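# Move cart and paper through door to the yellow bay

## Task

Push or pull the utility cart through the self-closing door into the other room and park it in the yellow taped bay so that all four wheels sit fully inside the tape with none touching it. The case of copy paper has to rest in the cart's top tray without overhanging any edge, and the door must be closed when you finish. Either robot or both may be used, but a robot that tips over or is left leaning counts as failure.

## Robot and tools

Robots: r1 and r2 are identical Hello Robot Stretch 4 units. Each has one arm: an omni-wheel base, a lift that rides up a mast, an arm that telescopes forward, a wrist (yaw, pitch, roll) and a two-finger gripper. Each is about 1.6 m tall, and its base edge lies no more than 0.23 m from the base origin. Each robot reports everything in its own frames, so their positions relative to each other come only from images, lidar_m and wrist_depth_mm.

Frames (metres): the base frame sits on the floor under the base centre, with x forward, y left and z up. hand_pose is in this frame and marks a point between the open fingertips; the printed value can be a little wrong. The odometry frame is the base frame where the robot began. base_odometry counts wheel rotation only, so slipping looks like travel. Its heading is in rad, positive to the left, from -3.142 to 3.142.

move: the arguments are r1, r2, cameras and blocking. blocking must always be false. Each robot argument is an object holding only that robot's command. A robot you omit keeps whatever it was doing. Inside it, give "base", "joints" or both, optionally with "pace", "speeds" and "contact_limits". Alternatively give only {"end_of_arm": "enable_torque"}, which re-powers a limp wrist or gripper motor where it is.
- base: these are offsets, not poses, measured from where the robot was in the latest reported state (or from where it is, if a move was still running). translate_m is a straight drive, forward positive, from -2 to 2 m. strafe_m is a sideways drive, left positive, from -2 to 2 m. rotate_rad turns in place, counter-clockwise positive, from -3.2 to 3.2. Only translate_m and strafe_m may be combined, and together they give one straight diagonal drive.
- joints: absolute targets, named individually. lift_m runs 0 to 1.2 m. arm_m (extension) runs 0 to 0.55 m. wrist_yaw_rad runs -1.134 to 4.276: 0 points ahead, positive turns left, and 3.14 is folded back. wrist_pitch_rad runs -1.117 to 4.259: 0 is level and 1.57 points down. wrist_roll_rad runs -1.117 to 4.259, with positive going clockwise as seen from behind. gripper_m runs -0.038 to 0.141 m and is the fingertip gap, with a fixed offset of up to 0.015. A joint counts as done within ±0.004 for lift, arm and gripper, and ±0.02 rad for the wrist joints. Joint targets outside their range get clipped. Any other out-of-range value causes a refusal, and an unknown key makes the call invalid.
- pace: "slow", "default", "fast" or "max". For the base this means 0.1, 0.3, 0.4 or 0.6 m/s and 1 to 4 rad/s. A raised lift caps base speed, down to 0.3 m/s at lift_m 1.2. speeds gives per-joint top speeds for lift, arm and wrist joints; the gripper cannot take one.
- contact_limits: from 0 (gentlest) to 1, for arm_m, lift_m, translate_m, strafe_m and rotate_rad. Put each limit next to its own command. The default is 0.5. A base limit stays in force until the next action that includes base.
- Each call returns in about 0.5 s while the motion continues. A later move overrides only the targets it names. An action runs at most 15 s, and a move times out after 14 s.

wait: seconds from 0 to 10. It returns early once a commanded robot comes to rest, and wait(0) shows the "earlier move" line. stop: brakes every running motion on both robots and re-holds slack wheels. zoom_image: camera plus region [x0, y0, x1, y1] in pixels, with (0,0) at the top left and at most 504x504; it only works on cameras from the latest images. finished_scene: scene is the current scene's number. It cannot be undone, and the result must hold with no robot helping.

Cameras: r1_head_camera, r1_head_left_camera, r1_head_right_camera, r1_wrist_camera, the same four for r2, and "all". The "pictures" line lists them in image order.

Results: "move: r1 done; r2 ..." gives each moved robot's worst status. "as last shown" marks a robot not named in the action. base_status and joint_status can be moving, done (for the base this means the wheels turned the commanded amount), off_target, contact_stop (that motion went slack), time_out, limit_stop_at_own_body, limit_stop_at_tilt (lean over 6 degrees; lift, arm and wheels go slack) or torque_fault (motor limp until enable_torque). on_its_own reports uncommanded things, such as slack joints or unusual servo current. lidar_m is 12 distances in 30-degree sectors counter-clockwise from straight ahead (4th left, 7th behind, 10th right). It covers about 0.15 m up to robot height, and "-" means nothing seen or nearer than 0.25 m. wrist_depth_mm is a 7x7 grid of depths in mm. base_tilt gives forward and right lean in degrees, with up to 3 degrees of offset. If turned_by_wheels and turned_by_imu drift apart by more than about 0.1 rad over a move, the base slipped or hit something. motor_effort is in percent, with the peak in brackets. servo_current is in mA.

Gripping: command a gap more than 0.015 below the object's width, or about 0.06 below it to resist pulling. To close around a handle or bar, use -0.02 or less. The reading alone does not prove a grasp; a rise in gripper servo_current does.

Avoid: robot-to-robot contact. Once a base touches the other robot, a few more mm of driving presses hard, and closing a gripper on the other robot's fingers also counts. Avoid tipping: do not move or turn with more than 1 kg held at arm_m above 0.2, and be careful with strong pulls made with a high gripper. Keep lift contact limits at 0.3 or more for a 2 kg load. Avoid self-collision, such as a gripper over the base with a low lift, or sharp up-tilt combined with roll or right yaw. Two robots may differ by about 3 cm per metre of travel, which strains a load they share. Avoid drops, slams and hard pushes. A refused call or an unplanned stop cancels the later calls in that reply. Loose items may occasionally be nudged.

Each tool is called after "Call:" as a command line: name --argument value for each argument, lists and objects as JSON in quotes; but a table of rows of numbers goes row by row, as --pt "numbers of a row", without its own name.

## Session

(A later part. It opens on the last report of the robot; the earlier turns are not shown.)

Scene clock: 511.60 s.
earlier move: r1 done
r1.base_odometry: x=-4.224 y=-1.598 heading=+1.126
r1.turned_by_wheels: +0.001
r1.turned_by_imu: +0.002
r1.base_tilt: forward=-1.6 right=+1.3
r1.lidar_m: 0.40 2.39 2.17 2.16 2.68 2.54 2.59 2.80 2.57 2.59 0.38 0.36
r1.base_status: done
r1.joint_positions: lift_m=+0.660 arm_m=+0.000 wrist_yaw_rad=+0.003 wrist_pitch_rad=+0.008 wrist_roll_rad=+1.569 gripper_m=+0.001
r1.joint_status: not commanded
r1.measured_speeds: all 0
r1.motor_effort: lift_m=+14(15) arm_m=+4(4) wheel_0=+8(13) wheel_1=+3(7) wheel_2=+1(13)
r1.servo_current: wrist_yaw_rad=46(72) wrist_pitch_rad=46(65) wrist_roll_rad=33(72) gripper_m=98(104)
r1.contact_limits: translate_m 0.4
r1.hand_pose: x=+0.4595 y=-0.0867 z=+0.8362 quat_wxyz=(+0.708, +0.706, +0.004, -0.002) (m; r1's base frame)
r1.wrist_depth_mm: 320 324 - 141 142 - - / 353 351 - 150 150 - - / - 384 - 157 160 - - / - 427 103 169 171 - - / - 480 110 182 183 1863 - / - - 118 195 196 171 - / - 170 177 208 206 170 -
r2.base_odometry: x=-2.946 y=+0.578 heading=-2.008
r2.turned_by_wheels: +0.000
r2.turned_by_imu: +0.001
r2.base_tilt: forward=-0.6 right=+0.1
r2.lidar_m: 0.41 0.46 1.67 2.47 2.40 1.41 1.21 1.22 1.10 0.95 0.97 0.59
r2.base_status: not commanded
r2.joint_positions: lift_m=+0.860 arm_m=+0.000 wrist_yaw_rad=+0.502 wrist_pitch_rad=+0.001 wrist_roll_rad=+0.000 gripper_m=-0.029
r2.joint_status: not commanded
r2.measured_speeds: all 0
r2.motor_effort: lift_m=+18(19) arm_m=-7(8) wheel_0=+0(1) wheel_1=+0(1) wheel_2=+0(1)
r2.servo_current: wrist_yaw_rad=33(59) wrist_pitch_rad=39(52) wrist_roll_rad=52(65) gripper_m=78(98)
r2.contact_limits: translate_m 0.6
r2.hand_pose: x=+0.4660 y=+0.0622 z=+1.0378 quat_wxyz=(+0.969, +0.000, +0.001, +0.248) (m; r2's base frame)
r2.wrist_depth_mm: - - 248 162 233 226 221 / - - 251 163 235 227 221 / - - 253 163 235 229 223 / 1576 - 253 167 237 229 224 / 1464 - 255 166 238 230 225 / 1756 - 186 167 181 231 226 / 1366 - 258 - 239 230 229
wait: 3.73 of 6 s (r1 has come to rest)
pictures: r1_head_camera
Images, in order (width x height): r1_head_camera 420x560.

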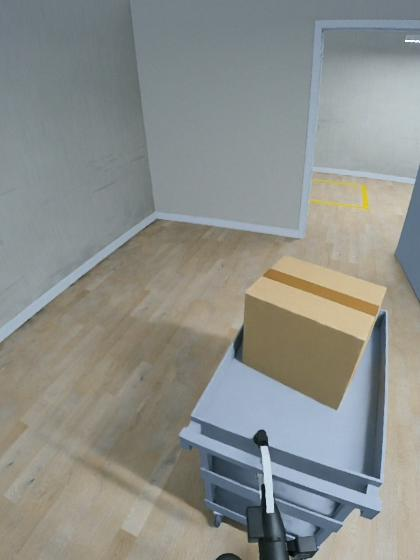

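Call:
move --r1 '{"base":{"strafe_m":0.12},"pace":"slow","contact_limits":{"strafe_m":0.4}}' --blocking false --cameras '[]'

Call:
wait --seconds 5 --cameras '[]'

Call:
move --r1 '{"base":{"translate_m":0.26,"strafe_m":-0.15},"pace":"slow","contact_limits":{"translate_m":0.4}}' --blocking false --cameras '[]'

Call:
wait --seconds 6 --cameras '["r1_head_camera","r1_head_right_camera"]'

Scene clock: 523.73 s.
move: r1 moving
r1.base_odometry: x=-4.237 y=-1.592 heading=+1.126
r1.turned_by_wheels: +0.000
r1.turned_by_imu: +0.000
r1.base_tilt: forward=-1.6 right=+1.3
r1.lidar_m: 0.39 2.39 2.15 2.15 2.70 2.55 2.58 2.83 2.57 2.60 0.37 0.33
r1.base_status: strafe_m moving
r1.joint_positions: lift_m=+0.660 arm_m=+0.000 wrist_yaw_rad=+0.003 wrist_pitch_rad=+0.008 wrist_roll_rad=+1.569 gripper_m=+0.001
r1.joint_status: not commanded
r1.measured_speeds: translate_m=+0.000 strafe_m=+0.056 rotate_rad=-0.002 lift_m=+0.000 arm_m=+0.000 wrist_yaw_rad=+0.000 wrist_pitch_rad=+0.000 wrist_roll_rad=+0.000
r1.motor_effort: lift_m=+15(15) arm_m=+3(4) wheel_0=-6(8) wheel_1=+5(7) wheel_2=+0(2)
r1.servo_current: wrist_yaw_rad=46(72) wrist_pitch_rad=52(59) wrist_roll_rad=52(52) gripper_m=85(98)
r1.contact_limits: strafe_m 0.4
r1.hand_pose: x=+0.4595 y=-0.0867 z=+0.8362 quat_wxyz=(+0.708, +0.706, +0.004, -0.002) (m; r1's base frame)
r1.wrist_depth_mm: 322 329 - 147 147 - - / 357 353 - 156 157 - - / - 384 - 164 166 - - / - 424 107 175 176 - - / - 480 116 186 190 1863 - / - - 122 200 196 172 - / - 169 125 212 209 1499 -
r2: as last shown
r2.turned_by_imu: +0.000
r2.lidar_m: 0.40 0.47 1.65 2.54 2.36 1.42 1.22 1.23 1.10 0.97 0.96 0.61
r2.motor_effort: lift_m=+18(18) arm_m=-7(7) wheel_0=+0(0) wheel_1=+0(0) wheel_2=+0(0)
r2.servo_current: wrist_yaw_rad=39(52) wrist_pitch_rad=39(52) wrist_roll_rad=39(59) gripper_m=85(91)
r2.contact_limits: translate_m 0.6
r2.wrist_depth_mm: - - 249 161 233 226 219 / - - 250 163 234 227 221 / - - 253 164 236 228 223 / 1576 - 252 167 236 229 224 / 1430 - 255 166 238 230 224 / 1756 - 186 167 181 231 227 / 1336 - 258 - 240 231 228
pictures: none
No camera images: "cameras" was empty.

Scene clock: 525.60 s.
earlier move: r1 done
r1.base_odometry: x=-4.332 y=-1.546 heading=+1.125
r1.turned_by_wheels: -0.001
r1.turned_by_imu: -0.001
r1.base_tilt: forward=-1.6 right=+1.3
r1.lidar_m: 0.44 2.24 2.05 2.05 2.60 2.50 2.54 2.94 2.68 2.71 0.42 0.37
r1.base_status: done
r1.joint_positions: lift_m=+0.660 arm_m=+0.000 wrist_yaw_rad=-0.005 wrist_pitch_rad=-0.005 wrist_roll_rad=+1.569 gripper_m=+0.001
r1.joint_status: not commanded
r1.measured_speeds: all 0
r1.motor_effort: lift_m=+14(15) arm_m=-4(5) wheel_0=-11(13) wheel_1=+0(7) wheel_2=+0(5)
r1.servo_current: wrist_yaw_rad=65(78) wrist_pitch_rad=46(59) wrist_roll_rad=39(72) gripper_m=52(98)
r1.contact_limits: strafe_m 0.4
r1.hand_pose: x=+0.4589 y=-0.0889 z=+0.8401 quat_wxyz=(+0.708, +0.706, -0.004, +0.000) (m; r1's base frame)
r1.wrist_depth_mm: - 364 121 173 175 - - / - 402 402 183 186 - - / - 442 445 198 199 - - / - 517 484 214 214 - - / - - - 226 229 1863 - / - - 183 190 183 1863 1281 / - - - - 156 1576 1160
r2.base_odometry: x=-2.946 y=+0.578 heading=-2.008
r2.turned_by_wheels: +0.000
r2.turned_by_imu: +0.000
r2.base_tilt: forward=-0.7 right=+0.1
r2.lidar_m: 0.40 0.46 1.70 2.68 2.36 1.41 1.22 1.23 1.11 0.95 0.97 0.63
r2.base_status: not commanded
r2.joint_positions: lift_m=+0.860 arm_m=+0.000 wrist_yaw_rad=+0.502 wrist_pitch_rad=+0.001 wrist_roll_rad=+0.000 gripper_m=-0.029
r2.joint_status: not commanded
r2.measured_speeds: all 0
r2.motor_effort: lift_m=+18(19) arm_m=-7(8) wheel_0=+0(1) wheel_1=+0(1) wheel_2=+0(0)
r2.servo_current: wrist_yaw_rad=26(59) wrist_pitch_rad=39(52) wrist_roll_rad=46(59) gripper_m=85(91)
r2.contact_limits: translate_m 0.6
r2.hand_pose: x=+0.4660 y=+0.0622 z=+1.0378 quat_wxyz=(+0.969, +0.000, +0.001, +0.248) (m; r2's base frame)
r2.wrist_depth_mm: - - 249 161 233 225 220 / - - 250 163 234 226 222 / - - 253 163 236 227 224 / 1576 - 253 167 236 229 224 / 1499 - 255 166 238 230 225 / 1808 - 185 167 181 232 226 / 1397 - 259 - 239 230 228
wait: 1.87 of 5 s (r1 has come to rest)
pictures: none
No camera images: "cameras" was empty.

Scene clock: 526.10 s.
move: r1 moving
r1.base_odometry: x=-4.321 y=-1.538 heading=+1.125
r1.turned_by_wheels: +0.000
r1.turned_by_imu: +0.000
r1.base_tilt: forward=-1.7 right=+1.2
r1.lidar_m: 0.42 2.22 2.06 2.07 2.60 2.52 2.57 2.92 2.67 2.71 0.40 0.35
r1.base_status: translate_m moving; strafe_m moving
r1.joint_positions: lift_m=+0.660 arm_m=+0.000 wrist_yaw_rad=-0.005 wrist_pitch_rad=-0.005 wrist_roll_rad=+1.569 gripper_m=+0.001
r1.joint_status: not commanded
r1.measured_speeds: translate_m=+0.049 strafe_m=-0.027 rotate_rad=+0.004 lift_m=+0.000 arm_m=+0.000 wrist_yaw_rad=+0.004 wrist_pitch_rad=+0.000 wrist_roll_rad=+0.000
r1.motor_effort: lift_m=+14(15) arm_m=+0(5) wheel_0=+8(9) wheel_1=+1(2) wheel_2=-10(10)
r1.servo_current: wrist_yaw_rad=59(65) wrist_pitch_rad=46(52) wrist_roll_rad=39(52) gripper_m=52(59)
r1.contact_limits: translate_m 0.4
r1.hand_pose: x=+0.4588 y=-0.0888 z=+0.8401 quat_wxyz=(+0.708, +0.706, -0.004, +0.000) (m; r1's base frame)
r1.wrist_depth_mm: - 357 114 165 167 - - / - 397 389 174 178 - - / - 452 430 191 190 - - / - 521 480 203 204 - - / - - - 219 222 1863 - / - - 186 188 184 1863 1281 / - - - 160 158 1499 1205
r2: as last shown
r2.lidar_m: 0.41 0.45 1.71 2.61 2.39 1.40 1.20 1.22 1.12 0.94 0.98 0.62
r2.motor_effort: lift_m=+18(18) arm_m=-7(8) wheel_0=+0(1) wheel_1=+0(0) wheel_2=+0(0)
r2.servo_current: wrist_yaw_rad=33(59) wrist_pitch_rad=39(46) wrist_roll_rad=39(59) gripper_m=85(91)
r2.contact_limits: translate_m 0.6
r2.wrist_depth_mm: - - 249 162 233 226 220 / - - 251 163 234 226 222 / - - 251 163 236 228 223 / 1576 - 252 167 237 229 224 / 1537 - 255 165 239 230 225 / 1921 - 186 166 181 231 227 / 1430 - 259 - 240 231 228
pictures: none
No camera images: "cameras" was empty.

Scene clock: 529.77 s.
earlier move: r1 done
r1.base_odometry: x=-4.085 y=-1.376 heading=+1.126
r1.turned_by_wheels: +0.001
r1.turned_by_imu: +0.003
r1.base_tilt: forward=-1.6 right=+1.3
r1.lidar_m: 0.43 2.32 2.10 2.12 2.62 2.81 2.84 2.88 2.63 2.68 0.44 0.38
r1.base_status: done
r1.joint_positions: lift_m=+0.660 arm_m=+0.000 wrist_yaw_rad=+0.008 wrist_pitch_rad=-0.005 wrist_roll_rad=+1.569 gripper_m=+0.001
r1.joint_status: not commanded
r1.measured_speeds: all 0
r1.motor_effort: lift_m=+15(15) arm_m=+4(5) wheel_0=+7(19) wheel_1=+0(3) wheel_2=+1(10)
r1.servo_current: wrist_yaw_rad=78(78) wrist_pitch_rad=52(52) wrist_roll_rad=59(78) gripper_m=46(59)
r1.contact_limits: translate_m 0.4
r1.hand_pose: x=+0.4600 y=-0.0851 z=+0.8401 quat_wxyz=(+0.708, +0.706, +0.001, +0.005) (m; r1's base frame)
r1.wrist_depth_mm: - 362 353 176 177 - - / - 394 392 187 187 - - / - 433 433 200 199 - - / - 484 466 208 211 820 - / - - - 221 224 1863 - / - - 187 188 234 1863 1255 / - - - 173 158 1537 1308
r2.base_odometry: x=-2.946 y=+0.578 heading=-2.008
r2.turned_by_wheels: +0.000
r2.turned_by_imu: +0.001
r2.base_tilt: forward=-0.7 right=+0.1
r2.lidar_m: 0.40 0.46 1.54 4.83 2.37 1.41 1.23 1.21 1.11 0.96 0.96 0.61
r2.base_status: not commanded
r2.joint_positions: lift_m=+0.860 arm_m=+0.000 wrist_yaw_rad=+0.502 wrist_pitch_rad=+0.001 wrist_roll_rad=+0.000 gripper_m=-0.029
r2.joint_status: not commanded
r2.measured_speeds: all 0
r2.motor_effort: lift_m=+18(18) arm_m=-7(8) wheel_0=+0(1) wheel_1=+0(0) wheel_2=+0(1)
r2.servo_current: wrist_yaw_rad=39(65) wrist_pitch_rad=39(46) wrist_roll_rad=52(59) gripper_m=85(91)
r2.contact_limits: translate_m 0.6
r2.hand_pose: x=+0.4660 y=+0.0622 z=+1.0378 quat_wxyz=(+0.969, +0.000, +0.001, +0.248) (m; r2's base frame)
r2.wrist_depth_mm: - - 249 162 233 226 220 / - - 249 163 234 225 222 / - - 252 163 236 228 224 / - - 253 167 237 229 224 / 1537 1499 255 166 239 230 226 / - 1863 186 166 181 231 227 / 1808 - 258 - 240 231 228
wait: 3.67 of 6 s (r1 has come to rest)
pictures: r1_head_camera, r1_head_right_camera
Images, in order (width x height): r1_head_camera 420x560, r1_head_right_camera 420x672.

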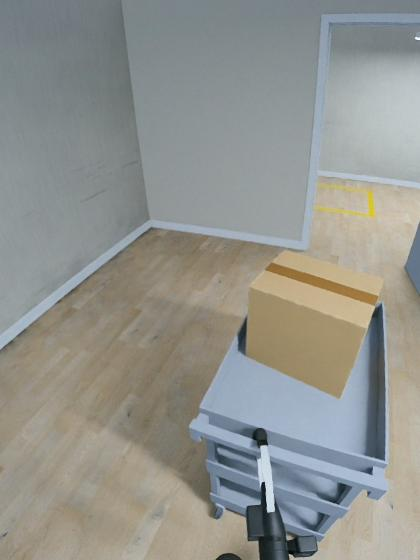

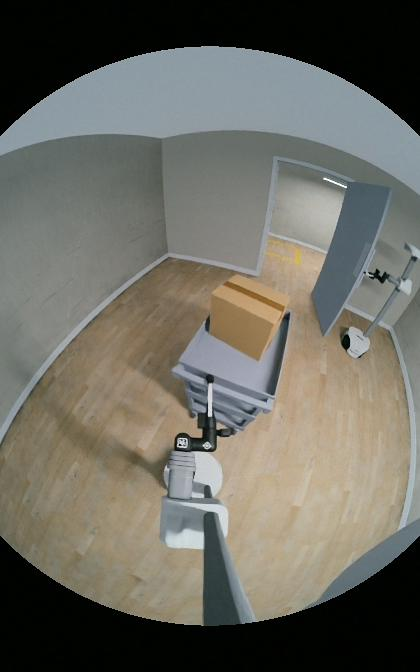

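Call:
wait --seconds 0.1 --cameras '["r1_wrist_camera"]'

Scene clock: 532.97 s.
r1.base_odometry: x=-4.085 y=-1.376 heading=+1.126
r1.turned_by_wheels: +0.000
r1.turned_by_imu: +0.000
r1.base_tilt: forward=-1.6 right=+1.2
r1.lidar_m: 0.42 2.31 2.09 2.11 2.64 2.81 2.84 2.87 2.64 2.67 0.43 0.40
r1.base_status: done
r1.joint_positions: lift_m=+0.660 arm_m=+0.000 wrist_yaw_rad=+0.008 wrist_pitch_rad=-0.005 wrist_roll_rad=+1.569 gripper_m=+0.001
r1.joint_status: not commanded
r1.measured_speeds: all 0
r1.motor_effort: lift_m=+14(15) arm_m=+4(5) wheel_0=+7(19) wheel_1=+0(3) wheel_2=+1(10)
r1.servo_current: wrist_yaw_rad=65(78) wrist_pitch_rad=52(52) wrist_roll_rad=46(78) gripper_m=46(59)
r1.contact_limits: translate_m 0.4
r1.hand_pose: x=+0.4600 y=-0.0851 z=+0.8401 quat_wxyz=(+0.708, +0.706, +0.001, +0.005) (m; r1's base frame)
r1.wrist_depth_mm: - 364 351 176 177 - - / - 397 397 187 187 - - / - 430 430 198 198 - - / - 480 469 208 211 820 - / - - - 221 224 1863 - / - - 187 188 234 1921 1308 / - - - 174 157 1537 1308
r2.base_odometry: x=-2.946 y=+0.578 heading=-2.008
r2.turned_by_wheels: +0.000
r2.turned_by_imu: +0.000
r2.base_tilt: forward=-0.7 right=+0.0
r2.lidar_m: 0.41 0.47 1.51 4.85 2.38 1.41 1.22 1.21 1.13 0.96 0.96 0.60
r2.base_status: not commanded
r2.joint_positions: lift_m=+0.860 arm_m=+0.000 wrist_yaw_rad=+0.502 wrist_pitch_rad=+0.001 wrist_roll_rad=+0.000 gripper_m=-0.029
r2.joint_status: not commanded
r2.measured_speeds: all 0
r2.motor_effort: lift_m=+18(18) arm_m=-7(8) wheel_0=+0(1) wheel_1=+0(0) wheel_2=+0(1)
r2.servo_current: wrist_yaw_rad=52(65) wrist_pitch_rad=39(46) wrist_roll_rad=39(59) gripper_m=85(91)
r2.contact_limits: translate_m 0.6
r2.hand_pose: x=+0.4660 y=+0.0622 z=+1.0378 quat_wxyz=(+0.969, +0.000, +0.001, +0.248) (m; r2's base frame)
r2.wrist_depth_mm: - - 249 161 233 226 220 / - - 251 163 234 227 221 / - - 253 163 236 229 224 / - - 253 167 237 229 224 / 1576 1464 254 166 238 230 226 / - 1863 186 167 181 232 227 / 1808 - 257 - 240 231 228
wait: 0.10 s; at rest from the start
pictures: r1_wrist_camera
Images, in order (width x height): r1_wrist_camera 616x392.

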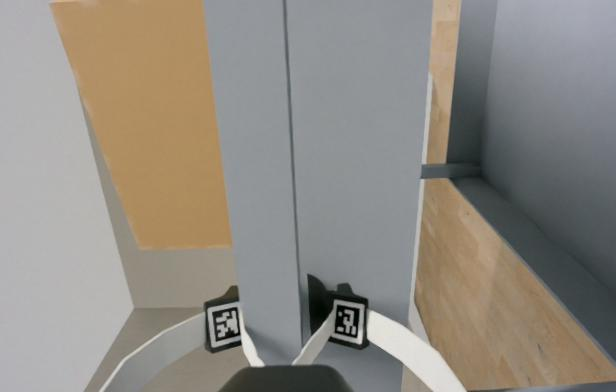

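Call:
move --r1 '{"base":{"strafe_m":0.18},"pace":"slow","contact_limits":{"strafe_m":0.4}}' --blocking false --cameras '[]'

Call:
wait --seconds 5 --cameras '["r1_head_camera","r1_wrist_camera"]'

Scene clock: 554.93 s.
move: r1 moving
r1.base_odometry: x=-4.098 y=-1.370 heading=+1.126
r1.turned_by_wheels: +0.000
r1.turned_by_imu: -0.001
r1.base_tilt: forward=-1.5 right=+1.3
r1.lidar_m: 0.44 2.30 2.08 2.11 2.62 2.81 2.85 2.90 2.65 2.68 0.43 0.38
r1.base_status: strafe_m moving
r1.joint_positions: lift_m=+0.660 arm_m=+0.000 wrist_yaw_rad=+0.003 wrist_pitch_rad=-0.005 wrist_roll_rad=+1.569 gripper_m=+0.001
r1.joint_status: not commanded
r1.measured_speeds: translate_m=+0.001 strafe_m=+0.056 rotate_rad=-0.003 lift_m=+0.000 arm_m=+0.000 wrist_yaw_rad=-0.012 wrist_pitch_rad=+0.000 wrist_roll_rad=+0.000
r1.motor_effort: lift_m=+14(15) arm_m=+1(4) wheel_0=-7(8) wheel_1=+5(6) wheel_2=+2(2)
r1.servo_current: wrist_yaw_rad=52(72) wrist_pitch_rad=46(59) wrist_roll_rad=46(59) gripper_m=52(59)
r1.contact_limits: strafe_m 0.4
r1.hand_pose: x=+0.4595 y=-0.0866 z=+0.8401 quat_wxyz=(+0.708, +0.706, -0.001, +0.003) (m; r1's base frame)
r1.wrist_depth_mm: - 368 366 180 182 - - / - 397 392 192 192 - - / - 430 424 203 202 - - / - 488 469 214 214 798 - / - - - 224 229 1808 - / - - 186 192 236 1863 1336 / - - - 163 156 1661 1281
r2: as last shown
r2.base_tilt: forward=-0.7 right=+0.1
r2.lidar_m: 0.40 0.45 1.53 4.87 2.38 1.39 1.22 1.21 1.12 0.95 0.97 0.62
r2.motor_effort: lift_m=+18(18) arm_m=-7(7) wheel_0=+0(1) wheel_1=+0(0) wheel_2=+0(0)
r2.servo_current: wrist_yaw_rad=39(65) wrist_pitch_rad=46(46) wrist_roll_rad=46(52) gripper_m=85(91)
r2.contact_limits: translate_m 0.6
r2.wrist_depth_mm: - - 249 162 234 226 220 / - - 251 163 234 227 221 / - - 253 163 236 228 224 / - - 253 167 238 230 224 / 1499 1464 255 166 240 230 226 / - 1808 186 167 181 231 226 / 1808 - 258 - 240 231 227
pictures: none
No camera images: "cameras" was empty.

Scene clock: 557.40 s.
earlier move: r1 done
r1.base_odometry: x=-4.247 y=-1.298 heading=+1.125
r1.turned_by_wheels: -0.001
r1.turned_by_imu: -0.001
r1.base_tilt: forward=-1.6 right=+1.3
r1.lidar_m: 0.45 2.15 1.92 1.95 2.43 2.76 2.78 3.07 2.80 2.83 0.44 0.40
r1.base_status: done
r1.joint_positions: lift_m=+0.660 arm_m=+0.000 wrist_yaw_rad=-0.006 wrist_pitch_rad=-0.005 wrist_roll_rad=+1.569 gripper_m=+0.001
r1.joint_status: not commanded
r1.measured_speeds: all 0
r1.motor_effort: lift_m=+14(15) arm_m=-4(4) wheel_0=-10(14) wheel_1=+1(7) wheel_2=-1(2)
r1.servo_current: wrist_yaw_rad=46(72) wrist_pitch_rad=46(59) wrist_roll_rad=46(65) gripper_m=46(59)
r1.contact_limits: strafe_m 0.4
r1.hand_pose: x=+0.4588 y=-0.0891 z=+0.8401 quat_wxyz=(+0.708, +0.706, -0.004, +0.000) (m; r1's base frame)
r1.wrist_depth_mm: - 392 394 182 185 - - / - 427 418 192 194 - - / - 473 462 202 204 1863 - / - - - 216 216 1863 1255 / - - - 228 233 1661 1160 / - - 182 190 239 253 254 / - - - - 147 1499 1281
r2.base_odometry: x=-2.946 y=+0.578 heading=-2.008
r2.turned_by_wheels: +0.000
r2.turned_by_imu: +0.000
r2.base_tilt: forward=-0.7 right=+0.1
r2.lidar_m: 0.40 0.46 1.60 4.84 2.40 1.40 1.20 1.23 1.11 0.95 0.96 0.60
r2.base_status: not commanded
r2.joint_positions: lift_m=+0.860 arm_m=+0.000 wrist_yaw_rad=+0.502 wrist_pitch_rad=+0.001 wrist_roll_rad=+0.000 gripper_m=-0.029
r2.joint_status: not commanded
r2.measured_speeds: all 0
r2.motor_effort: lift_m=+18(19) arm_m=-7(8) wheel_0=+0(1) wheel_1=+0(0) wheel_2=+0(0)
r2.servo_current: wrist_yaw_rad=46(65) wrist_pitch_rad=39(46) wrist_roll_rad=39(65) gripper_m=91(98)
r2.contact_limits: translate_m 0.6
r2.hand_pose: x=+0.4660 y=+0.0622 z=+1.0378 quat_wxyz=(+0.969, +0.000, +0.001, +0.248) (m; r2's base frame)
r2.wrist_depth_mm: - - 249 161 234 226 220 / - - 251 163 234 228 222 / - - 252 163 236 229 224 / - - 253 167 237 229 224 / 1430 1618 255 166 239 230 224 / - - 186 166 181 232 226 / 1808 1336 258 - 240 230 228
wait: 2.47 of 5 s (r1 has come to rest)
pictures: r1_head_camera, r1_wrist_camera
Images, in order (width x height): r1_head_camera 420x560, r1_wrist_camera 616x392.

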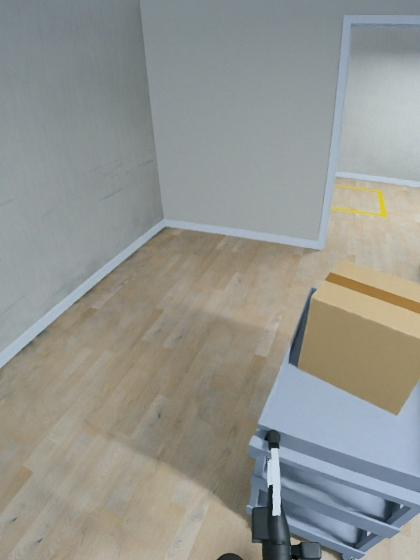

